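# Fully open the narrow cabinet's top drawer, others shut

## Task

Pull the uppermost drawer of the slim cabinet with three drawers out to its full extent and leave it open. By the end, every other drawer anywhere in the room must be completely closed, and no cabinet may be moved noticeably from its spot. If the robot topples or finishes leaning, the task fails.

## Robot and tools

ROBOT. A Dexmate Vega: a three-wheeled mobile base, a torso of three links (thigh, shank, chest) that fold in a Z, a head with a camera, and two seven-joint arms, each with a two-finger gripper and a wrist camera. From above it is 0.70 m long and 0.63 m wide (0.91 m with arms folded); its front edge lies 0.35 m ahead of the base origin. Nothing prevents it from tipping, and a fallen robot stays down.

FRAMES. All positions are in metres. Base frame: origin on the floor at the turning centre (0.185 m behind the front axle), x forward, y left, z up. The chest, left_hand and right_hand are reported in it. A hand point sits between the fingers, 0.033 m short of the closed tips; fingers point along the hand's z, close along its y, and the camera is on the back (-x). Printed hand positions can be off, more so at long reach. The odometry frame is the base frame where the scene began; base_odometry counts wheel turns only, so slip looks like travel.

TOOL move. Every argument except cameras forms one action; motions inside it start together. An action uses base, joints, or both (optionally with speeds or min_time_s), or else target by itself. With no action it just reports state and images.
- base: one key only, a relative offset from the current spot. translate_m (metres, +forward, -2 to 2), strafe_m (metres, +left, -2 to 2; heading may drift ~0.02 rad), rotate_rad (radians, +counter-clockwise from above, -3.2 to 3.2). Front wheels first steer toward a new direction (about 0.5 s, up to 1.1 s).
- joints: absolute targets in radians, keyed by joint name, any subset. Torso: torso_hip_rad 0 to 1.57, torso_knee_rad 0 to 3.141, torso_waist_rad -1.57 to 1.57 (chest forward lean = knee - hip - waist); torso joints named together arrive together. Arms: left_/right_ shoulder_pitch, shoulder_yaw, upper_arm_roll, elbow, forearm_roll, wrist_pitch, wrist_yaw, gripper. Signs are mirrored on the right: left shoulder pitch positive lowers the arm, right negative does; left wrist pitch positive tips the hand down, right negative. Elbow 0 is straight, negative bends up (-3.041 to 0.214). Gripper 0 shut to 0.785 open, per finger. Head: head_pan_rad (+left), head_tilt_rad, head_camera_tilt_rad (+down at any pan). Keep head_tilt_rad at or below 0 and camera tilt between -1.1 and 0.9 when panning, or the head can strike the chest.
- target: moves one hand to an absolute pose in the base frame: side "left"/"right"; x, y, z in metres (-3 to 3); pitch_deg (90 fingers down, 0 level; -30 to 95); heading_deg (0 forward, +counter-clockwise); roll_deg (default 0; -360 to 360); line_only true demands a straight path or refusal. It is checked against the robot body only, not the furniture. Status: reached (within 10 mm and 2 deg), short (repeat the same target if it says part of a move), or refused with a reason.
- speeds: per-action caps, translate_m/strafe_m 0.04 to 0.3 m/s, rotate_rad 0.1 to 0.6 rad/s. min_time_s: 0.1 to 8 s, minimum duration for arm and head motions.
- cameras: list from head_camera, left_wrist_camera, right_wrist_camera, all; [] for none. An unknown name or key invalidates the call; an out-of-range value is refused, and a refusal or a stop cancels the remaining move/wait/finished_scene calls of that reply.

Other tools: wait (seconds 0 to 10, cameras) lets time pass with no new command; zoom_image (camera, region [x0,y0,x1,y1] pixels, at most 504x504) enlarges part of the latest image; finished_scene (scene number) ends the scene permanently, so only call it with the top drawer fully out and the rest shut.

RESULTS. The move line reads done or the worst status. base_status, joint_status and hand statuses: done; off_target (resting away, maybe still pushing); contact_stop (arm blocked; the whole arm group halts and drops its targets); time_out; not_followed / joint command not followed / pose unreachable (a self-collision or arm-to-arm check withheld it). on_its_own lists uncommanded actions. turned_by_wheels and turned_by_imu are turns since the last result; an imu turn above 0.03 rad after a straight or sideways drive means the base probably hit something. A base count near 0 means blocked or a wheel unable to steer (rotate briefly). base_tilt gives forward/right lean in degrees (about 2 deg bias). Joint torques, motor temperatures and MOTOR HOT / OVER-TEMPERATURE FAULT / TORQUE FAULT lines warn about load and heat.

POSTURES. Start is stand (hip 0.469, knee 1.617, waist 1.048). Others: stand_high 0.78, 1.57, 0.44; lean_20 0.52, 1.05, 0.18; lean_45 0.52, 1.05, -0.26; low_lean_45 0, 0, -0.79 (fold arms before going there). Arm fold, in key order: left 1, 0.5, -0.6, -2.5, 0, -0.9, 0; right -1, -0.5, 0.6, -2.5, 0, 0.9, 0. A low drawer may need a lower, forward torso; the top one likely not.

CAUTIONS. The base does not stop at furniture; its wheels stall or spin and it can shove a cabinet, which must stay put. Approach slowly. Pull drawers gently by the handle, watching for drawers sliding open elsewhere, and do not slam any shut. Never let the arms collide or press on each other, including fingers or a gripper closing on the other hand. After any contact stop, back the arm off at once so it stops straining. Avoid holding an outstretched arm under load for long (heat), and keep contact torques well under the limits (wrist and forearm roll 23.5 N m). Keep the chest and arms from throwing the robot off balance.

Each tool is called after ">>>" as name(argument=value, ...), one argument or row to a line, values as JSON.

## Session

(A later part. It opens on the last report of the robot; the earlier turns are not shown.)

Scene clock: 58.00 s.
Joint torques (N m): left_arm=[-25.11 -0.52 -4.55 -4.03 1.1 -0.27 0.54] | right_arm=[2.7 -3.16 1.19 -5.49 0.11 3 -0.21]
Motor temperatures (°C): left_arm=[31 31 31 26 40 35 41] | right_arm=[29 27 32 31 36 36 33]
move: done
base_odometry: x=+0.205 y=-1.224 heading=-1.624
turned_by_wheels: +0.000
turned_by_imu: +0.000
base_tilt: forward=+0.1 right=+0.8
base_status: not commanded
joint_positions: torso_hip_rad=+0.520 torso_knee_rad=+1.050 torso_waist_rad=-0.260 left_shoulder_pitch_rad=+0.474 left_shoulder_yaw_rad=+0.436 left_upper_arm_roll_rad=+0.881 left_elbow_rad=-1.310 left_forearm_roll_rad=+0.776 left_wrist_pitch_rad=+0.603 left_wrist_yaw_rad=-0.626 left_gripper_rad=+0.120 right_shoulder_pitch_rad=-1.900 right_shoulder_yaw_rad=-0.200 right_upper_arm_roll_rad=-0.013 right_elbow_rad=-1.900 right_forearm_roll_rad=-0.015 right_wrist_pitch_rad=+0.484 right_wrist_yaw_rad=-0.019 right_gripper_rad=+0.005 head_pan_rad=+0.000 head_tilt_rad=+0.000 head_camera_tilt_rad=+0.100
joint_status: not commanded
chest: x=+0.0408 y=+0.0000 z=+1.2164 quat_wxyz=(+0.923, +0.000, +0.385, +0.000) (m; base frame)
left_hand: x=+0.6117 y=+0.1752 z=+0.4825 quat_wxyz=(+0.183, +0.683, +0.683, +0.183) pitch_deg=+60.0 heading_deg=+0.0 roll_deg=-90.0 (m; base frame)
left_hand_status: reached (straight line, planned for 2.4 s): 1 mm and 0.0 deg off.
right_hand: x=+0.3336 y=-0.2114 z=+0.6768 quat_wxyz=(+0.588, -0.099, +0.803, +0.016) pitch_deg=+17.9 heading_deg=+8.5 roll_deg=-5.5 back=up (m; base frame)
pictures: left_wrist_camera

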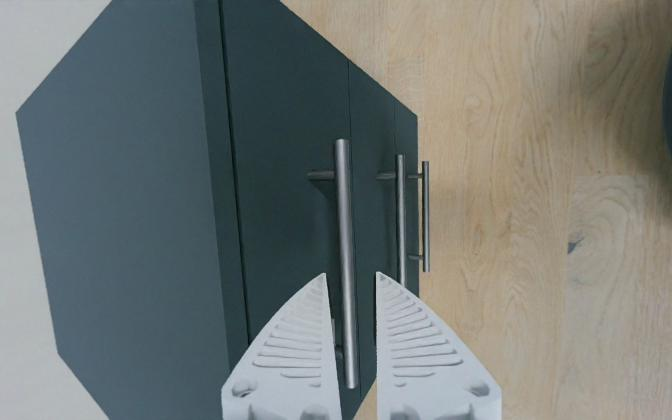

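>>> move(
  target={"side": "left", "x": 0.6265, "y": 0.175, "z": 0.455, "pitch_deg": 60, "heading_deg": 0, "roll_deg": 90, "line_only": true},
  cameras=["left_wrist_camera"],
)

>>> zoom_image(
  camera="left_wrist_camera",
  region=[250, 150, 450, 320],
)

Scene clock: 60.93 s.
Joint torques (N m): left_arm=[-24.82 -1.54 -2.92 -4.41 0.7 -0.14 0.78] | right_arm=[2.07 -3.3 0.94 -6.89 0.17 2.92 -0.23]
Motor temperatures (°C): left_arm=[31 31 31 26 40 35 41] | right_arm=[29 27 32 31 36 36 33]
move: done
base_odometry: x=+0.205 y=-1.224 heading=-1.624
turned_by_wheels: +0.000
turned_by_imu: +0.000
base_tilt: forward=+0.0 right=+0.8
base_status: not commanded
joint_positions: torso_hip_rad=+0.520 torso_knee_rad=+1.050 torso_waist_rad=-0.260 left_shoulder_pitch_rad=+0.411 left_shoulder_yaw_rad=+0.345 left_upper_arm_roll_rad=+0.892 left_elbow_rad=-1.072 left_forearm_roll_rad=+0.740 left_wrist_pitch_rad=+0.503 left_wrist_yaw_rad=-0.528 left_gripper_rad=+0.120 right_shoulder_pitch_rad=-1.900 right_shoulder_yaw_rad=-0.200 right_upper_arm_roll_rad=-0.013 right_elbow_rad=-1.900 right_forearm_roll_rad=-0.015 right_wrist_pitch_rad=+0.484 right_wrist_yaw_rad=-0.019 right_gripper_rad=+0.005 head_pan_rad=+0.000 head_tilt_rad=+0.000 head_camera_tilt_rad=+0.100
joint_status: not commanded
chest: x=+0.0408 y=+0.0000 z=+1.2164 quat_wxyz=(+0.923, +0.000, +0.385, +0.000) (m; base frame)
left_hand: x=+0.6261 y=+0.1752 z=+0.4553 quat_wxyz=(+0.183, +0.683, +0.683, +0.183) pitch_deg=+60.0 heading_deg=+0.0 roll_deg=-90.0 (m; base frame)
left_hand_status: reached (straight line, planned for 1.1 s): 1 mm and 0.0 deg off.
right_hand: x=+0.3336 y=-0.2114 z=+0.6768 quat_wxyz=(+0.588, -0.099, +0.803, +0.016) pitch_deg=+17.9 heading_deg=+8.5 roll_deg=-5.5 back=up (m; base frame)
pictures: left_wrist_camera

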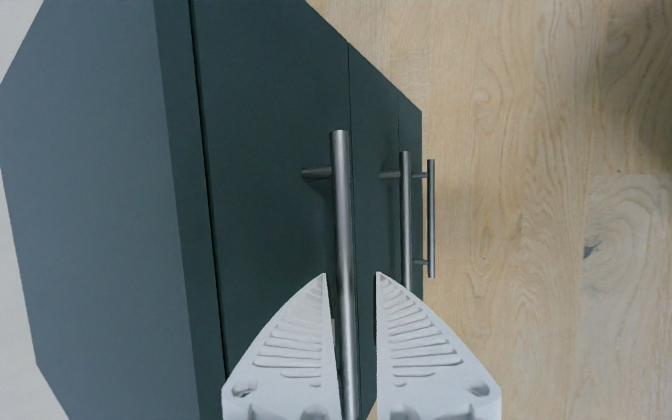

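Scaled by 2.520 from the camera's 672x420 image, which has a finer 960x600 frame.

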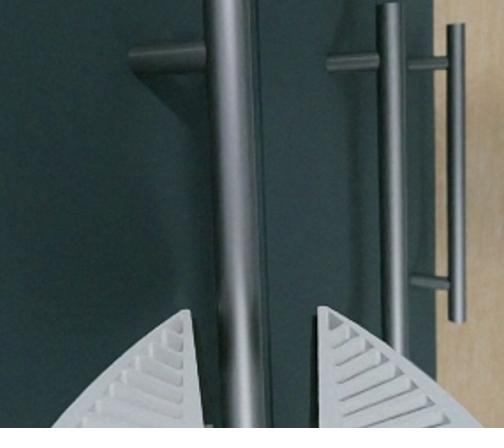

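>>> move(
  target={"side": "left", "x": 0.6405, "y": 0.175, "z": 0.430, "pitch_deg": 60, "heading_deg": 0, "roll_deg": 90, "line_only": true},
  cameras=["left_wrist_camera"],
)

>>> zoom_image(
  camera="left_wrist_camera",
  region=[250, 150, 450, 320],
)

>>> move(
  joints={"left_gripper_rad": 0.02},
  cameras=["left_wrist_camera"],
)

>>> zoom_image(
  camera="left_wrist_camera",
  region=[250, 150, 450, 320],
)

Scene clock: 64.07 s.
Joint torques (N m): left_arm=[-25.22 -4.59 -1.72 -3.55 0.69 0.01 1.27] | right_arm=[2.37 -2.34 1.13 -6.28 0.29 2.99 -0.26]
Motor temperatures (°C): left_arm=[32 31 31 26 40 35 41] | right_arm=[29 27 32 31 36 36 33]
move: done
base_odometry: x=+0.205 y=-1.224 heading=-1.624
turned_by_wheels: +0.000
turned_by_imu: +0.000
base_tilt: forward=+0.1 right=+0.8
base_status: not commanded
joint_positions: torso_hip_rad=+0.520 torso_knee_rad=+1.050 torso_waist_rad=-0.260 left_shoulder_pitch_rad=+0.314 left_shoulder_yaw_rad=+0.217 left_upper_arm_roll_rad=+0.906 left_elbow_rad=-0.738 left_forearm_roll_rad=+0.701 left_wrist_pitch_rad=+0.366 left_wrist_yaw_rad=-0.404 left_gripper_rad=+0.120 right_shoulder_pitch_rad=-1.900 right_shoulder_yaw_rad=-0.200 right_upper_arm_roll_rad=-0.013 right_elbow_rad=-1.900 right_forearm_roll_rad=-0.015 right_wrist_pitch_rad=+0.484 right_wrist_yaw_rad=-0.019 right_gripper_rad=+0.005 head_pan_rad=+0.000 head_tilt_rad=+0.000 head_camera_tilt_rad=+0.100
joint_status: not commanded
chest: x=+0.0408 y=+0.0000 z=+1.2164 quat_wxyz=(+0.923, +0.000, +0.385, +0.000) (m; base frame)
left_hand: x=+0.6401 y=+0.1752 z=+0.4301 quat_wxyz=(+0.183, +0.683, +0.683, +0.183) pitch_deg=+60.0 heading_deg=+0.0 roll_deg=-90.0 (m; base frame)
left_hand_status: reached (straight line, planned for 1.4 s): 0 mm and 0.0 deg off.
right_hand: x=+0.3336 y=-0.2114 z=+0.6768 quat_wxyz=(+0.588, -0.099, +0.803, +0.016) pitch_deg=+17.9 heading_deg=+8.5 roll_deg=-5.5 back=up (m; base frame)
pictures: left_wrist_camera

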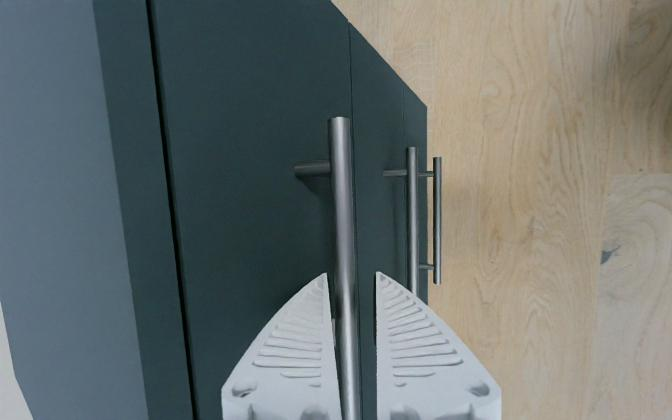

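Scaled by 2.520 from the camera's 672x420 image, which has a finer 960x600 frame.

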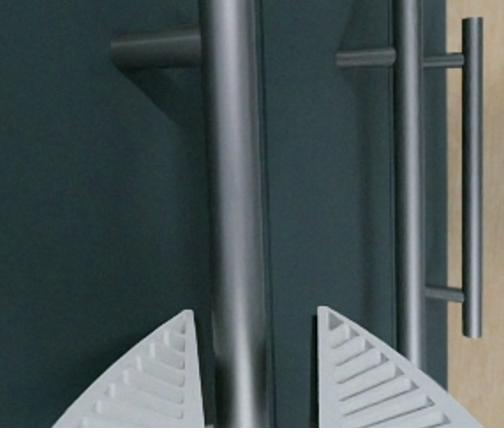

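Scene clock: 64.63 s.
Joint torques (N m): left_arm=[-22.18 -4.68 0.24 -3.02 -0.21 -0.37 0.39] | right_arm=[2.02 -3.78 1.29 -6.17 0.28 3.03 -0.23]
Motor temperatures (°C): left_arm=[32 31 31 26 40 35 41] | right_arm=[29 27 32 31 36 36 33]
move: done
base_odometry: x=+0.205 y=-1.224 heading=-1.624
turned_by_wheels: +0.000
turned_by_imu: +0.000
base_tilt: forward=+0.0 right=+0.8
base_status: not commanded
joint_positions: torso_hip_rad=+0.520 torso_knee_rad=+1.050 torso_waist_rad=-0.260 left_shoulder_pitch_rad=+0.313 left_shoulder_yaw_rad=+0.216 left_upper_arm_roll_rad=+0.906 left_elbow_rad=-0.736 left_forearm_roll_rad=+0.701 left_wrist_pitch_rad=+0.365 left_wrist_yaw_rad=-0.403 left_gripper_rad=+0.020 right_shoulder_pitch_rad=-1.900 right_shoulder_yaw_rad=-0.200 right_upper_arm_roll_rad=-0.013 right_elbow_rad=-1.900 right_forearm_roll_rad=-0.015 right_wrist_pitch_rad=+0.484 right_wrist_yaw_rad=-0.019 right_gripper_rad=+0.005 head_pan_rad=+0.000 head_tilt_rad=+0.000 head_camera_tilt_rad=+0.100
joint_status: all done
chest: x=+0.0408 y=+0.0000 z=+1.2164 quat_wxyz=(+0.923, +0.000, +0.385, +0.000) (m; base frame)
left_hand: x=+0.6405 y=+0.1752 z=+0.4302 quat_wxyz=(+0.183, +0.683, +0.683, +0.183) pitch_deg=+60.0 heading_deg=+0.0 roll_deg=-90.0 (m; base frame)
right_hand: x=+0.3336 y=-0.2114 z=+0.6768 quat_wxyz=(+0.588, -0.099, +0.803, +0.016) pitch_deg=+17.9 heading_deg=+8.5 roll_deg=-5.5 back=up (m; base frame)
pictures: left_wrist_camera

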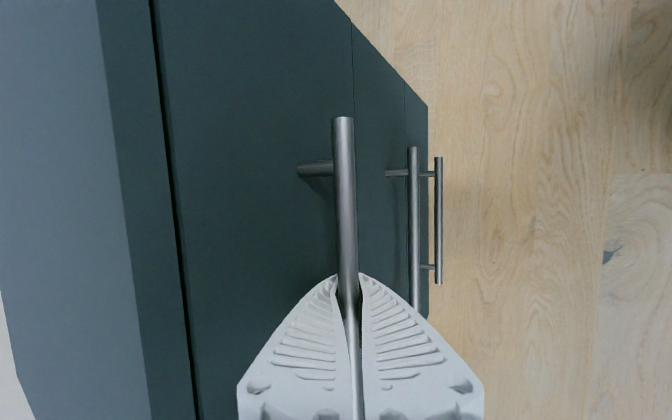

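Scaled by 2.520 from the camera's 672x420 image, which has a finer 960x600 frame.

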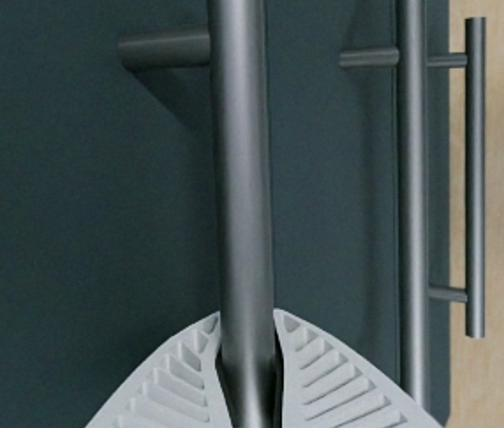

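Gripped. Now pull gently.

>>> move(
  base={"translate_m": -0.03},
  speeds={"translate_m": 0.04},
  cameras=["left_wrist_camera", "head_camera"],
)

>>> zoom_image(
  camera="left_wrist_camera",
  region=[250, 150, 450, 320],
)

Scene clock: 66.27 s.
Joint torques (N m): left_arm=[-19.49 -2.7 -0.94 -2.66 -0.38 0.06 -0.51] | right_arm=[1.56 -2.99 0.86 -6.23 0.25 2.78 -0.16]
Motor temperatures (°C): left_arm=[32 31 31 26 40 35 41] | right_arm=[29 27 32 31 36 36 33]
move: done
base_odometry: x=+0.207 y=-1.194 heading=-1.624
turned_by_wheels: -0.001
turned_by_imu: +0.000
base_tilt: forward=+0.0 right=+0.8
base_status: done
joint_positions: torso_hip_rad=+0.520 torso_knee_rad=+1.050 torso_waist_rad=-0.260 left_shoulder_pitch_rad=+0.313 left_shoulder_yaw_rad=+0.216 left_upper_arm_roll_rad=+0.906 left_elbow_rad=-0.735 left_forearm_roll_rad=+0.701 left_wrist_pitch_rad=+0.365 left_wrist_yaw_rad=-0.402 left_gripper_rad=+0.020 right_shoulder_pitch_rad=-1.900 right_shoulder_yaw_rad=-0.200 right_upper_arm_roll_rad=-0.013 right_elbow_rad=-1.900 right_forearm_roll_rad=-0.015 right_wrist_pitch_rad=+0.484 right_wrist_yaw_rad=-0.019 right_gripper_rad=+0.005 head_pan_rad=+0.000 head_tilt_rad=+0.000 head_camera_tilt_rad=+0.100
joint_status: not commanded
chest: x=+0.0407 y=+0.0000 z=+1.2164 quat_wxyz=(+0.923, +0.000, +0.385, +0.000) (m; base frame)
left_hand: x=+0.6407 y=+0.1752 z=+0.4303 quat_wxyz=(+0.183, +0.683, +0.683, +0.183) pitch_deg=+60.0 heading_deg=+0.0 roll_deg=-90.0 (m; base frame)
right_hand: x=+0.3335 y=-0.2114 z=+0.6768 quat_wxyz=(+0.588, -0.099, +0.802, +0.016) pitch_deg=+17.9 heading_deg=+8.5 roll_deg=-5.5 back=up (m; base frame)
pictures: head_camera, left_wrist_camera

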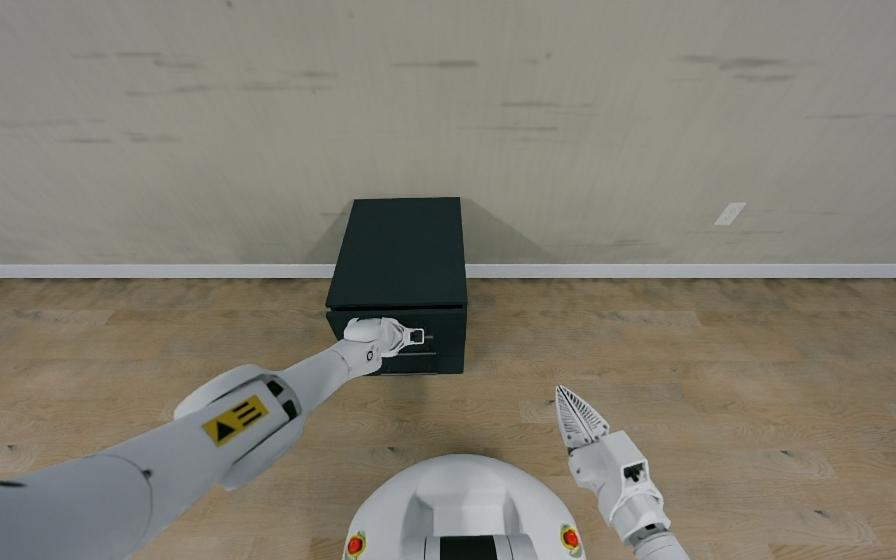

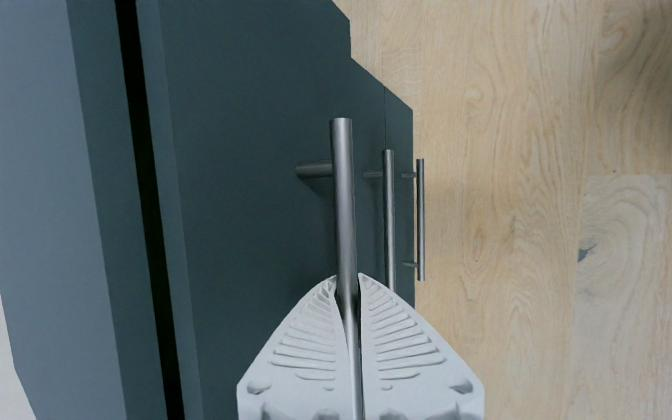

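Scaled by 2.520 from the camera's 672x420 image, which has a finer 960x600 frame.

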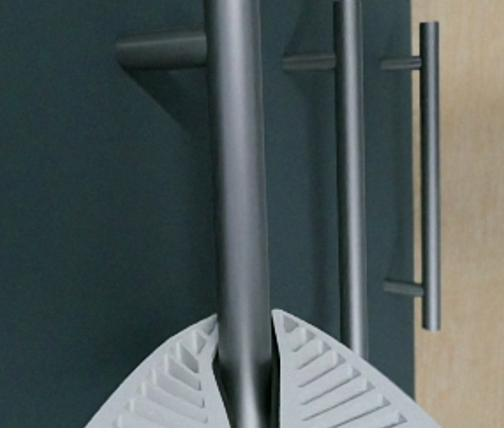

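>>> move(
  base={"translate_m": -0.20},
  speeds={"translate_m": 0.06},
  cameras=["left_wrist_camera", "head_camera"],
)

>>> move(
  base={"translate_m": -0.11},
  speeds={"translate_m": 0.05},
  cameras=["left_wrist_camera", "head_camera"],
)

>>> zoom_image(
  camera="left_wrist_camera",
  region=[250, 150, 450, 320],
)

Scene clock: 70.53 s.
Joint torques (N m): left_arm=[-16.76 -4.51 -1.06 -3.07 -0.13 -0.37 -0.36] | right_arm=[2.26 -2.36 1.29 -6.43 0.19 2.69 -0.17]
Motor temperatures (°C): left_arm=[32 31 31 26 40 35 41] | right_arm=[29 27 32 32 36 36 33]
move: done
base_odometry: x=+0.217 y=-0.995 heading=-1.624
turned_by_wheels: +0.000
turned_by_imu: +0.001
base_tilt: forward=+0.0 right=+0.7
base_status: done
joint_positions: torso_hip_rad=+0.520 torso_knee_rad=+1.050 torso_waist_rad=-0.260 left_shoulder_pitch_rad=+0.313 left_shoulder_yaw_rad=+0.216 left_upper_arm_roll_rad=+0.906 left_elbow_rad=-0.735 left_forearm_roll_rad=+0.701 left_wrist_pitch_rad=+0.365 left_wrist_yaw_rad=-0.402 left_gripper_rad=+0.020 right_shoulder_pitch_rad=-1.900 right_shoulder_yaw_rad=-0.200 right_upper_arm_roll_rad=-0.013 right_elbow_rad=-1.900 right_forearm_roll_rad=-0.015 right_wrist_pitch_rad=+0.484 right_wrist_yaw_rad=-0.019 right_gripper_rad=+0.005 head_pan_rad=+0.000 head_tilt_rad=+0.000 head_camera_tilt_rad=+0.100
joint_status: not commanded
chest: x=+0.0406 y=+0.0000 z=+1.2164 quat_wxyz=(+0.923, +0.000, +0.385, +0.000) (m; base frame)
left_hand: x=+0.6407 y=+0.1752 z=+0.4304 quat_wxyz=(+0.183, +0.683, +0.683, +0.183) pitch_deg=+60.0 heading_deg=+0.0 roll_deg=-90.0 (m; base frame)
right_hand: x=+0.3335 y=-0.2114 z=+0.6769 quat_wxyz=(+0.588, -0.099, +0.802, +0.016) pitch_deg=+17.9 heading_deg=+8.5 roll_deg=-5.5 back=up (m; base frame)
pictures: head_camera, left_wrist_camera

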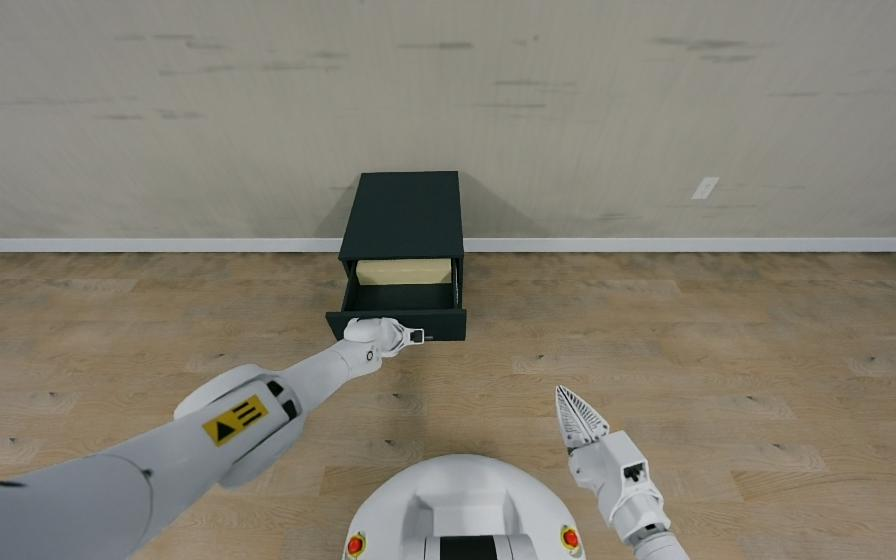

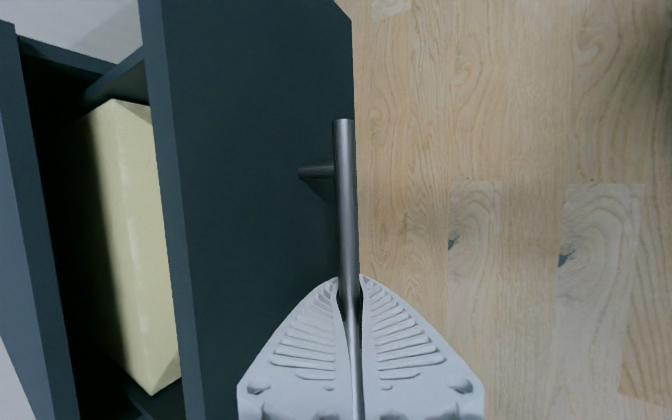

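Scene clock: 73.47 s.
Joint torques (N m): left_arm=[-16.84 -2.63 -0.4 -5.2 -0.15 -1.37 0.08] | right_arm=[2.3 -3.37 0.84 -7 0.16 2.81 -0.16]
Motor temperatures (°C): left_arm=[32 31 31 26 40 35 41] | right_arm=[29 27 32 32 36 36 33]
move: done
base_odometry: x=+0.223 y=-0.885 heading=-1.625
turned_by_wheels: -0.001
turned_by_imu: -0.002
base_tilt: forward=+0.0 right=+0.8
base_status: done
joint_positions: torso_hip_rad=+0.520 torso_knee_rad=+1.050 torso_waist_rad=-0.260 left_shoulder_pitch_rad=+0.313 left_shoulder_yaw_rad=+0.216 left_upper_arm_roll_rad=+0.906 left_elbow_rad=-0.735 left_forearm_roll_rad=+0.701 left_wrist_pitch_rad=+0.365 left_wrist_yaw_rad=-0.403 left_gripper_rad=+0.020 right_shoulder_pitch_rad=-1.900 right_shoulder_yaw_rad=-0.200 right_upper_arm_roll_rad=-0.013 right_elbow_rad=-1.900 right_forearm_roll_rad=-0.015 right_wrist_pitch_rad=+0.484 right_wrist_yaw_rad=-0.019 right_gripper_rad=+0.005 head_pan_rad=+0.000 head_tilt_rad=+0.000 head_camera_tilt_rad=+0.100
joint_status: not commanded
chest: x=+0.0406 y=+0.0000 z=+1.2164 quat_wxyz=(+0.923, +0.000, +0.385, +0.000) (m; base frame)
left_hand: x=+0.6406 y=+0.1754 z=+0.4303 quat_wxyz=(+0.183, +0.683, +0.683, +0.183) pitch_deg=+60.0 heading_deg=+0.1 roll_deg=-90.0 (m; base frame)
right_hand: x=+0.3335 y=-0.2114 z=+0.6769 quat_wxyz=(+0.588, -0.099, +0.802, +0.016) pitch_deg=+17.9 heading_deg=+8.5 roll_deg=-5.5 back=up (m; base frame)
pictures: head_camera, left_wrist_camera

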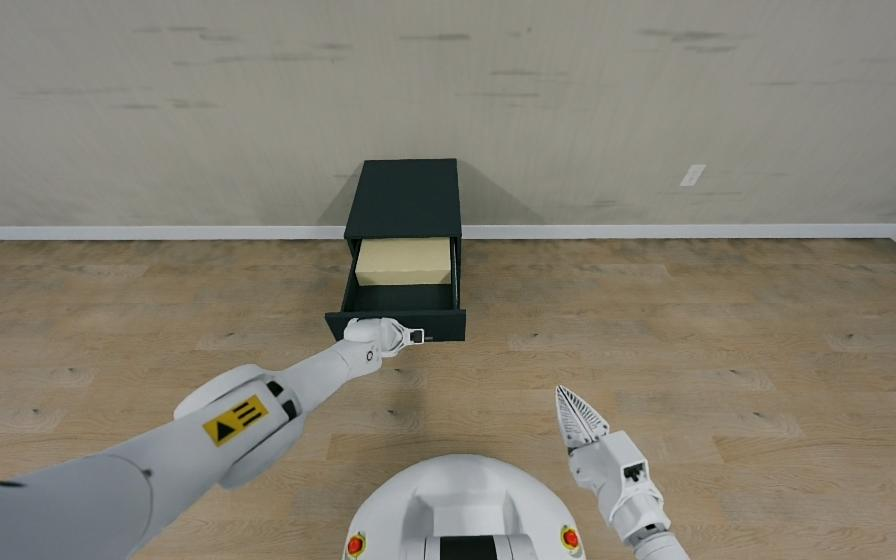

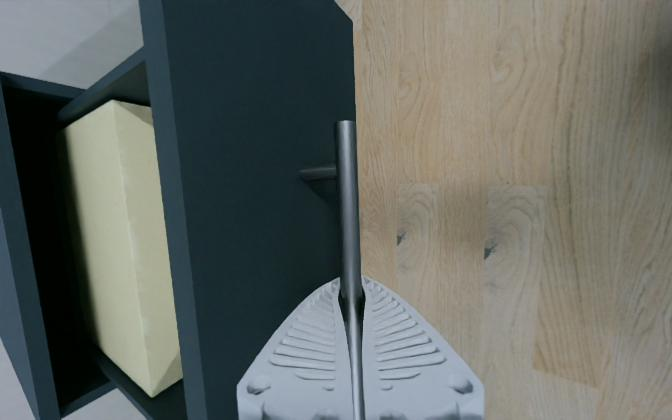

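Scaled by 2.520 from the camera's 672x420 image, which has a finer 960x600 frame.

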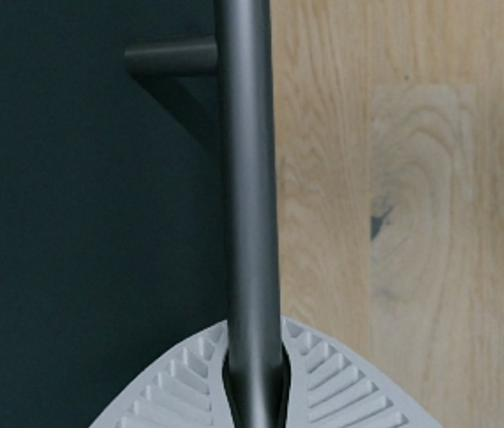

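>>> move(
  base={"translate_m": -0.025},
  speeds={"translate_m": 0.04},
  cameras=["left_wrist_camera"],
)

>>> zoom_image(
  camera="left_wrist_camera",
  region=[250, 150, 450, 320],
)

>>> move(
  base={"translate_m": -0.012},
  speeds={"translate_m": 0.04},
  cameras=["left_wrist_camera"],
)

>>> zoom_image(
  camera="left_wrist_camera",
  region=[250, 150, 450, 320],
)

Scene clock: 75.43 s.
Joint torques (N m): left_arm=[-16.96 -2.77 -0.84 -5.34 -0.28 -1.08 -0.3] | right_arm=[3.11 -2.95 1 -7.04 0.21 2.95 -0.13]
Motor temperatures (°C): left_arm=[32 31 31 26 40 35 41] | right_arm=[29 27 32 32 36 36 33]
move: done
base_odometry: x=+0.225 y=-0.860 heading=-1.626
turned_by_wheels: -0.001
turned_by_imu: -0.001
base_tilt: forward=+0.0 right=+0.7
base_status: done
joint_positions: torso_hip_rad=+0.520 torso_knee_rad=+1.050 torso_waist_rad=-0.260 left_shoulder_pitch_rad=+0.313 left_shoulder_yaw_rad=+0.216 left_upper_arm_roll_rad=+0.906 left_elbow_rad=-0.735 left_forearm_roll_rad=+0.701 left_wrist_pitch_rad=+0.365 left_wrist_yaw_rad=-0.402 left_gripper_rad=+0.020 right_shoulder_pitch_rad=-1.900 right_shoulder_yaw_rad=-0.200 right_upper_arm_roll_rad=-0.013 right_elbow_rad=-1.900 right_forearm_roll_rad=-0.015 right_wrist_pitch_rad=+0.484 right_wrist_yaw_rad=-0.019 right_gripper_rad=+0.005 head_pan_rad=+0.000 head_tilt_rad=+0.000 head_camera_tilt_rad=+0.100
joint_status: not commanded
chest: x=+0.0407 y=+0.0000 z=+1.2164 quat_wxyz=(+0.923, +0.000, +0.385, +0.000) (m; base frame)
left_hand: x=+0.6407 y=+0.1754 z=+0.4303 quat_wxyz=(+0.183, +0.683, +0.683, +0.183) pitch_deg=+60.0 heading_deg=+0.1 roll_deg=-90.0 (m; base frame)
right_hand: x=+0.3335 y=-0.2114 z=+0.6768 quat_wxyz=(+0.588, -0.099, +0.802, +0.016) pitch_deg=+17.9 heading_deg=+8.5 roll_deg=-5.5 back=up (m; base frame)
pictures: left_wrist_camera

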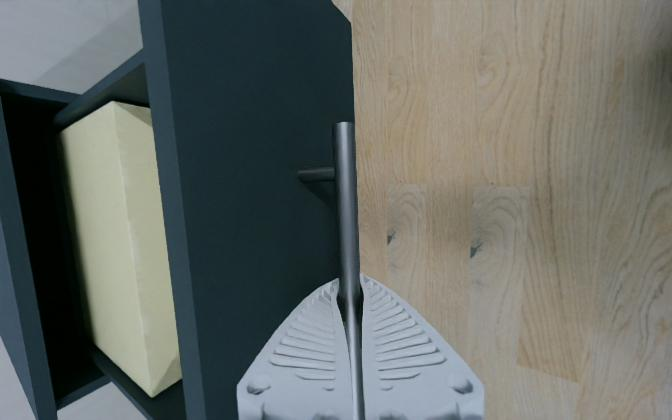

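Scaled by 2.520 from the camera's 672x420 image, which has a finer 960x600 frame.

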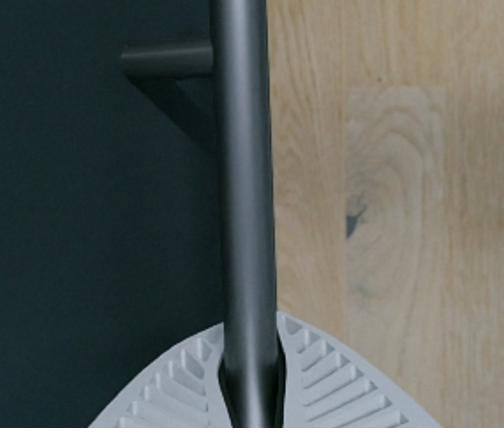

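Scene clock: 76.70 s.
Joint torques (N m): left_arm=[-16.82 -5.44 -1.08 -4.24 -0.74 -0.95 -0.98] | right_arm=[1.21 -2.09 0.92 -4.96 0.3 2.94 -0.26]
Motor temperatures (°C): left_arm=[32 31 31 26 40 35 41] | right_arm=[29 27 32 32 36 36 33]
move: done
base_odometry: x=+0.226 y=-0.848 heading=-1.627
turned_by_wheels: -0.001
turned_by_imu: -0.001
base_tilt: forward=+0.0 right=+0.8
base_status: done
joint_positions: torso_hip_rad=+0.520 torso_knee_rad=+1.050 torso_waist_rad=-0.260 left_shoulder_pitch_rad=+0.313 left_shoulder_yaw_rad=+0.216 left_upper_arm_roll_rad=+0.906 left_elbow_rad=-0.735 left_forearm_roll_rad=+0.701 left_wrist_pitch_rad=+0.365 left_wrist_yaw_rad=-0.402 left_gripper_rad=+0.020 right_shoulder_pitch_rad=-1.900 right_shoulder_yaw_rad=-0.200 right_upper_arm_roll_rad=-0.013 right_elbow_rad=-1.900 right_forearm_roll_rad=-0.015 right_wrist_pitch_rad=+0.484 right_wrist_yaw_rad=-0.019 right_gripper_rad=+0.005 head_pan_rad=+0.000 head_tilt_rad=+0.000 head_camera_tilt_rad=+0.100
joint_status: not commanded
chest: x=+0.0407 y=+0.0000 z=+1.2164 quat_wxyz=(+0.923, +0.000, +0.385, +0.000) (m; base frame)
left_hand: x=+0.6408 y=+0.1753 z=+0.4303 quat_wxyz=(+0.183, +0.683, +0.683, +0.183) pitch_deg=+59.9 heading_deg=+0.1 roll_deg=-90.0 (m; base frame)
right_hand: x=+0.3336 y=-0.2114 z=+0.6768 quat_wxyz=(+0.588, -0.099, +0.802, +0.016) pitch_deg=+17.9 heading_deg=+8.5 roll_deg=-5.5 back=up (m; base frame)
pictures: left_wrist_camera

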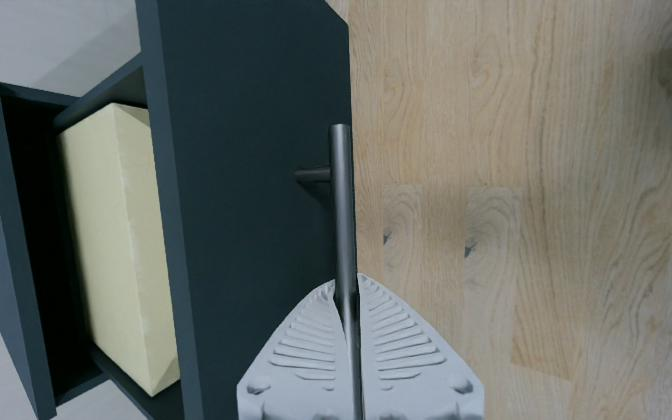

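Scaled by 2.520 from the camera's 672x420 image, which has a finer 960x600 frame.

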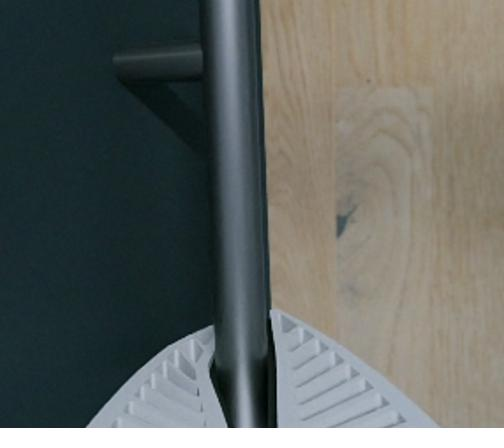

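>>> move(
  base={"translate_m": -0.012},
  speeds={"translate_m": 0.04},
  cameras=["left_wrist_camera", "head_camera"],
)

>>> zoom_image(
  camera="left_wrist_camera",
  region=[250, 150, 450, 320],
)

Scene clock: 78.23 s.
Joint torques (N m): left_arm=[-3.69 -2.38 -0.54 -0.81 -2.41 -1.04 -3.7] | right_arm=[2.51 -1.97 0.97 -5.86 0.13 2.93 -0.37]
Motor temperatures (°C): left_arm=[32 31 31 26 40 35 41] | right_arm=[29 27 32 32 36 36 33]
move: done
base_odometry: x=+0.226 y=-0.836 heading=-1.628
turned_by_wheels: -0.001
turned_by_imu: -0.001
base_tilt: forward=+0.0 right=+0.7
base_status: done
joint_positions: torso_hip_rad=+0.520 torso_knee_rad=+1.050 torso_waist_rad=-0.260 left_shoulder_pitch_rad=+0.312 left_shoulder_yaw_rad=+0.216 left_upper_arm_roll_rad=+0.906 left_elbow_rad=-0.735 left_forearm_roll_rad=+0.701 left_wrist_pitch_rad=+0.365 left_wrist_yaw_rad=-0.401 left_gripper_rad=+0.020 right_shoulder_pitch_rad=-1.900 right_shoulder_yaw_rad=-0.200 right_upper_arm_roll_rad=-0.013 right_elbow_rad=-1.900 right_forearm_roll_rad=-0.015 right_wrist_pitch_rad=+0.484 right_wrist_yaw_rad=-0.019 right_gripper_rad=+0.005 head_pan_rad=+0.000 head_tilt_rad=+0.000 head_camera_tilt_rad=+0.100
joint_status: not commanded
chest: x=+0.0406 y=+0.0000 z=+1.2164 quat_wxyz=(+0.923, +0.000, +0.385, +0.000) (m; base frame)
left_hand: x=+0.6417 y=+0.1752 z=+0.4311 quat_wxyz=(+0.184, +0.683, +0.683, +0.184) pitch_deg=+59.8 heading_deg=+0.0 roll_deg=-89.9 (m; base frame)
right_hand: x=+0.3336 y=-0.2114 z=+0.6769 quat_wxyz=(+0.588, -0.099, +0.802, +0.016) pitch_deg=+17.9 heading_deg=+8.5 roll_deg=-5.5 back=up (m; base frame)
pictures: head_camera, left_wrist_camera

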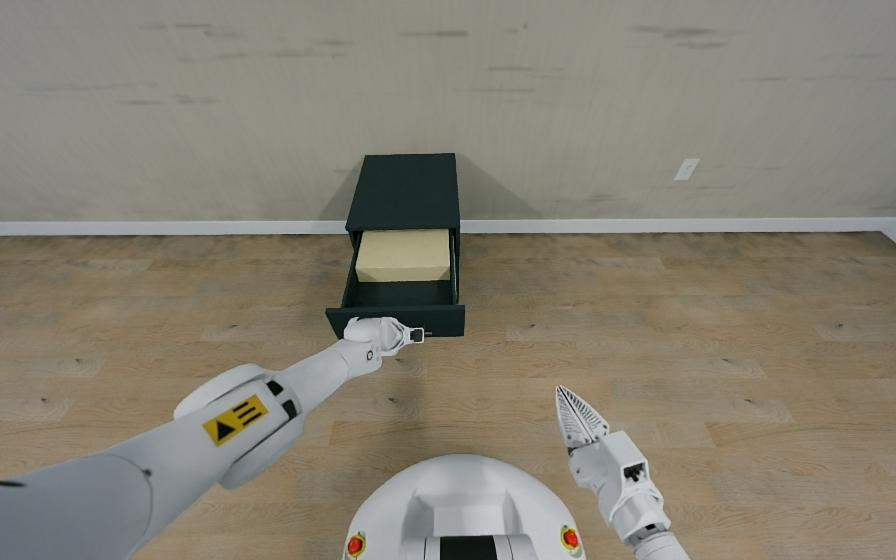

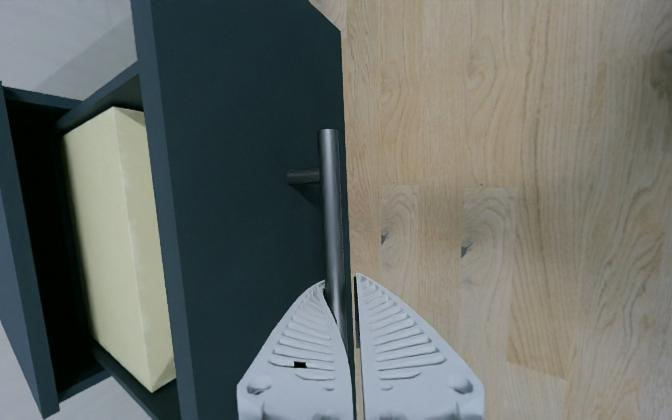

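Scaled by 2.520 from the camera's 672x420 image, which has a finer 960x600 frame.

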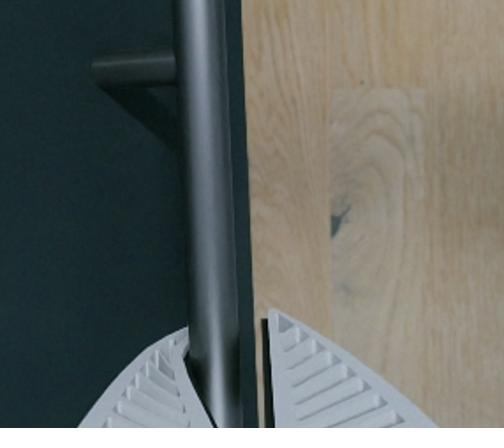

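>>> move(
  joints={"left_gripper_rad": 0.07},
  cameras=["left_wrist_camera"],
)

>>> move(
  joints={"left_gripper_rad": 0.14},
  cameras=["left_wrist_camera"],
)

>>> zoom_image(
  camera="left_wrist_camera",
  region=[250, 150, 450, 320],
)

Scene clock: 79.23 s.
Joint torques (N m): left_arm=[-3 -2.32 -0.66 -1.2 -1.81 -1.86 -2.69] | right_arm=[1.77 -2.82 1.37 -6.22 0.14 2.6 -0.06]
Motor temperatures (°C): left_arm=[31 31 31 26 40 35 41] | right_arm=[29 27 32 32 36 36 33]
move: done
base_odometry: x=+0.226 y=-0.836 heading=-1.628
turned_by_wheels: +0.000
turned_by_imu: +0.000
base_tilt: forward=+0.0 right=+0.7
base_status: not commanded
joint_positions: torso_hip_rad=+0.520 torso_knee_rad=+1.050 torso_waist_rad=-0.260 left_shoulder_pitch_rad=+0.312 left_shoulder_yaw_rad=+0.216 left_upper_arm_roll_rad=+0.906 left_elbow_rad=-0.735 left_forearm_roll_rad=+0.701 left_wrist_pitch_rad=+0.365 left_wrist_yaw_rad=-0.402 left_gripper_rad=+0.070 right_shoulder_pitch_rad=-1.900 right_shoulder_yaw_rad=-0.200 right_upper_arm_roll_rad=-0.013 right_elbow_rad=-1.900 right_forearm_roll_rad=-0.015 right_wrist_pitch_rad=+0.484 right_wrist_yaw_rad=-0.019 right_gripper_rad=+0.005 head_pan_rad=+0.000 head_tilt_rad=+0.000 head_camera_tilt_rad=+0.100
joint_status: all done
chest: x=+0.0406 y=+0.0000 z=+1.2164 quat_wxyz=(+0.923, +0.000, +0.385, +0.000) (m; base frame)
left_hand: x=+0.6415 y=+0.1752 z=+0.4310 quat_wxyz=(+0.184, +0.683, +0.683, +0.184) pitch_deg=+59.9 heading_deg=+0.0 roll_deg=-90.0 (m; base frame)
right_hand: x=+0.3336 y=-0.2114 z=+0.6769 quat_wxyz=(+0.588, -0.099, +0.802, +0.016) pitch_deg=+17.9 heading_deg=+8.5 roll_deg=-5.5 back=up (m; base frame)
pictures: left_wrist_camera

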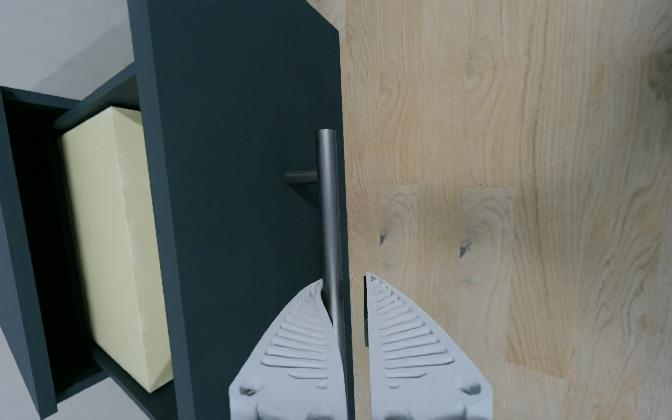

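Scene clock: 79.77 s.
Joint torques (N m): left_arm=[-12.69 -3.18 -0.9 -3.18 -0.53 -1.77 -0.49] | right_arm=[1.56 -1.97 1.14 -5.46 0.19 2.67 -0.19]
Motor temperatures (°C): left_arm=[31 31 31 26 40 35 41] | right_arm=[29 27 32 32 36 36 33]
move: done
base_odometry: x=+0.226 y=-0.836 heading=-1.628
turned_by_wheels: +0.000
turned_by_imu: +0.000
base_tilt: forward=+0.0 right=+0.7
base_status: not commanded
joint_positions: torso_hip_rad=+0.520 torso_knee_rad=+1.050 torso_waist_rad=-0.260 left_shoulder_pitch_rad=+0.312 left_shoulder_yaw_rad=+0.216 left_upper_arm_roll_rad=+0.906 left_elbow_rad=-0.735 left_forearm_roll_rad=+0.701 left_wrist_pitch_rad=+0.365 left_wrist_yaw_rad=-0.402 left_gripper_rad=+0.140 right_shoulder_pitch_rad=-1.900 right_shoulder_yaw_rad=-0.200 right_upper_arm_roll_rad=-0.013 right_elbow_rad=-1.900 right_forearm_roll_rad=-0.015 right_wrist_pitch_rad=+0.484 right_wrist_yaw_rad=-0.019 right_gripper_rad=+0.005 head_pan_rad=+0.000 head_tilt_rad=+0.000 head_camera_tilt_rad=+0.100
joint_status: all done
chest: x=+0.0406 y=+0.0000 z=+1.2164 quat_wxyz=(+0.923, +0.000, +0.385, +0.000) (m; base frame)
left_hand: x=+0.6409 y=+0.1753 z=+0.4305 quat_wxyz=(+0.183, +0.683, +0.683, +0.183) pitch_deg=+59.9 heading_deg=+0.0 roll_deg=-90.0 (m; base frame)
right_hand: x=+0.3336 y=-0.2114 z=+0.6769 quat_wxyz=(+0.588, -0.099, +0.802, +0.016) pitch_deg=+17.9 heading_deg=+8.5 roll_deg=-5.5 back=up (m; base frame)
pictures: left_wrist_camera

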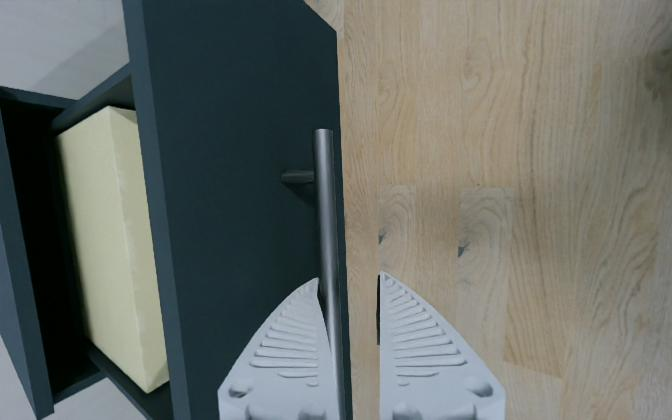

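Scaled by 2.520 from the camera's 672x420 image, which has a finer 960x600 frame.

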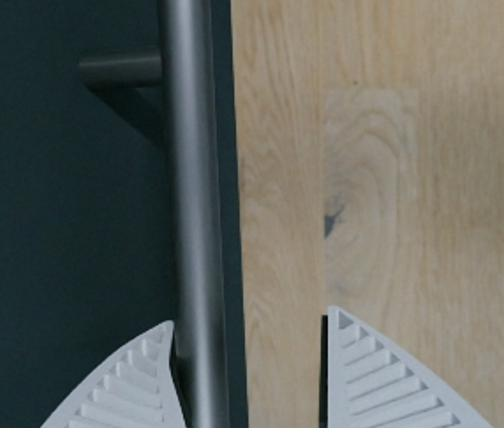

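>>> move(
  base={"translate_m": 0.012},
  speeds={"translate_m": 0.04},
  cameras=["left_wrist_camera"],
)

>>> zoom_image(
  camera="left_wrist_camera",
  region=[250, 150, 450, 320],
)

Scene clock: 81.33 s.
Joint torques (N m): left_arm=[-18.62 -2.14 -2.21 -3.41 0.61 -0.38 0.83] | right_arm=[1.68 -2.49 1.47 -5.4 0.11 3.22 -0.28]
Motor temperatures (°C): left_arm=[31 31 31 26 40 35 41] | right_arm=[29 27 32 32 36 36 33]
move: done
base_odometry: x=+0.226 y=-0.848 heading=-1.629
turned_by_wheels: -0.001
turned_by_imu: +0.000
base_tilt: forward=+0.0 right=+0.7
base_status: done
joint_positions: torso_hip_rad=+0.520 torso_knee_rad=+1.050 torso_waist_rad=-0.260 left_shoulder_pitch_rad=+0.313 left_shoulder_yaw_rad=+0.216 left_upper_arm_roll_rad=+0.906 left_elbow_rad=-0.735 left_forearm_roll_rad=+0.701 left_wrist_pitch_rad=+0.365 left_wrist_yaw_rad=-0.403 left_gripper_rad=+0.140 right_shoulder_pitch_rad=-1.900 right_shoulder_yaw_rad=-0.200 right_upper_arm_roll_rad=-0.013 right_elbow_rad=-1.900 right_forearm_roll_rad=-0.015 right_wrist_pitch_rad=+0.484 right_wrist_yaw_rad=-0.019 right_gripper_rad=+0.005 head_pan_rad=+0.000 head_tilt_rad=+0.000 head_camera_tilt_rad=+0.100
joint_status: not commanded
chest: x=+0.0408 y=+0.0000 z=+1.2164 quat_wxyz=(+0.923, +0.000, +0.385, +0.000) (m; base frame)
left_hand: x=+0.6404 y=+0.1752 z=+0.4301 quat_wxyz=(+0.183, +0.683, +0.683, +0.183) pitch_deg=+60.0 heading_deg=+0.0 roll_deg=-90.0 (m; base frame)
right_hand: x=+0.3336 y=-0.2114 z=+0.6768 quat_wxyz=(+0.588, -0.099, +0.803, +0.016) pitch_deg=+17.9 heading_deg=+8.5 roll_deg=-5.5 back=up (m; base frame)
pictures: left_wrist_camera

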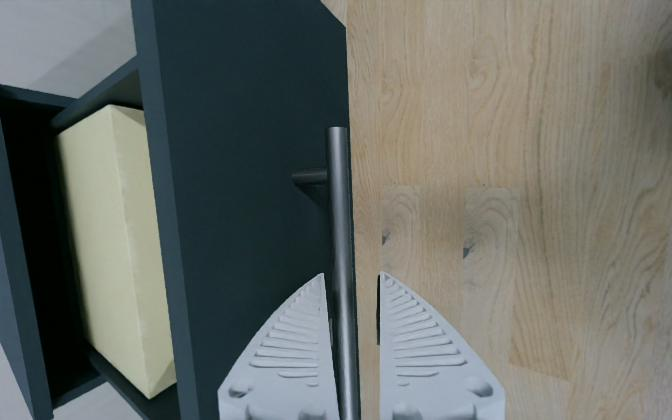

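Scaled by 2.520 from the camera's 672x420 image, which has a finer 960x600 frame.

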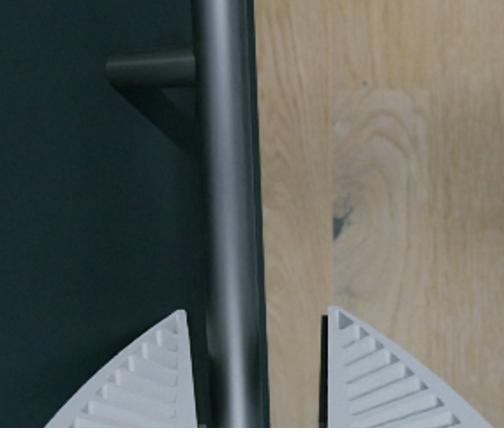

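>>> move(
  target={"side": "left", "x": 0.5905, "y": 0.175, "z": 0.5165, "pitch_deg": 60, "heading_deg": 0, "roll_deg": 90, "line_only": true},
  cameras=["left_wrist_camera", "head_camera"],
)

>>> zoom_image(
  camera="head_camera",
  region=[310, 140, 490, 350],
)

Scene clock: 85.87 s.
Joint torques (N m): left_arm=[-12.54 3.54 -11.19 -6.74 1.61 0.06 0.49] | right_arm=[1.23 -2.26 0.86 -5.54 0.13 2.9 -0.11]
Motor temperatures (°C): left_arm=[31 31 31 26 40 35 41] | right_arm=[29 27 32 32 36 36 33]
move: done
base_odometry: x=+0.226 y=-0.848 heading=-1.629
turned_by_wheels: +0.000
turned_by_imu: +0.000
base_tilt: forward=+0.0 right=+0.7
base_status: not commanded
joint_positions: torso_hip_rad=+0.520 torso_knee_rad=+1.050 torso_waist_rad=-0.260 left_shoulder_pitch_rad=+0.533 left_shoulder_yaw_rad=+0.533 left_upper_arm_roll_rad=+0.878 left_elbow_rad=-1.554 left_forearm_roll_rad=+0.814 left_wrist_pitch_rad=+0.713 left_wrist_yaw_rad=-0.729 left_gripper_rad=+0.140 right_shoulder_pitch_rad=-1.900 right_shoulder_yaw_rad=-0.200 right_upper_arm_roll_rad=-0.013 right_elbow_rad=-1.900 right_forearm_roll_rad=-0.015 right_wrist_pitch_rad=+0.484 right_wrist_yaw_rad=-0.019 right_gripper_rad=+0.005 head_pan_rad=+0.000 head_tilt_rad=+0.000 head_camera_tilt_rad=+0.100
joint_status: not commanded
chest: x=+0.0408 y=+0.0000 z=+1.2164 quat_wxyz=(+0.923, +0.000, +0.385, +0.000) (m; base frame)
left_hand: x=+0.5908 y=+0.1749 z=+0.5158 quat_wxyz=(+0.183, +0.683, +0.683, +0.183) pitch_deg=+60.0 heading_deg=+0.0 roll_deg=-90.0 (m; base frame)
left_hand_status: reached (straight line, planned for 2.9 s): 1 mm and 0.0 deg off.
right_hand: x=+0.3336 y=-0.2114 z=+0.6768 quat_wxyz=(+0.588, -0.099, +0.803, +0.016) pitch_deg=+17.9 heading_deg=+8.5 roll_deg=-5.5 back=up (m; base frame)
pictures: head_camera, left_wrist_camera

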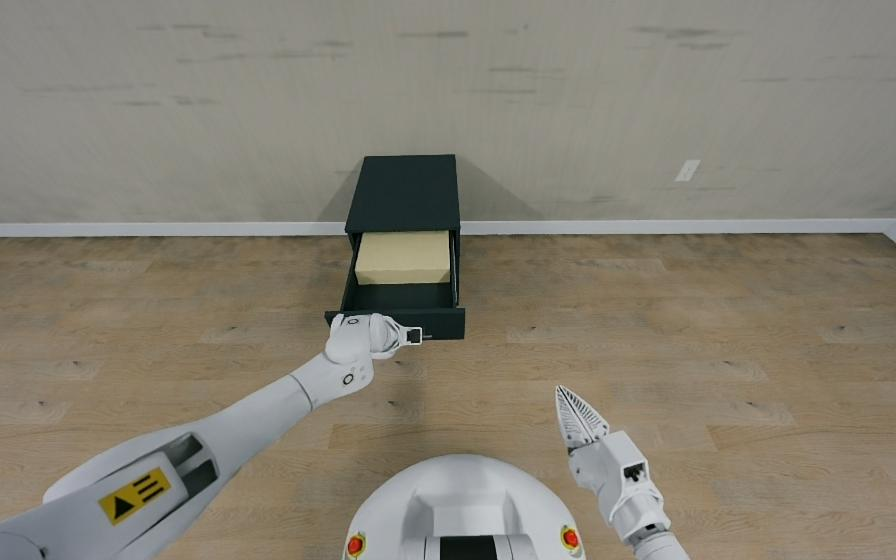

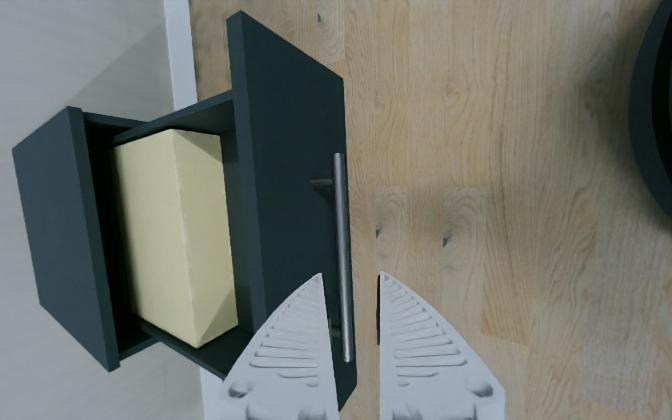

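Scaled by 2.400 from the camera's 896x560 image, which has a finer 960x600 frame.

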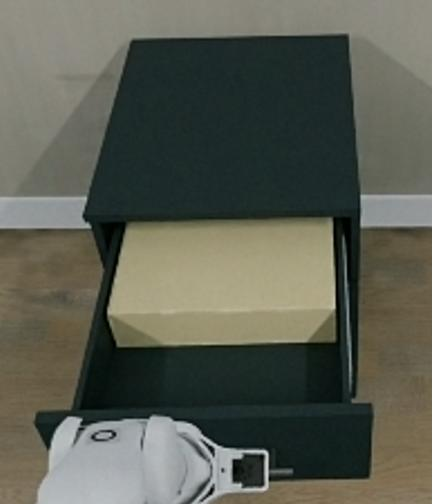

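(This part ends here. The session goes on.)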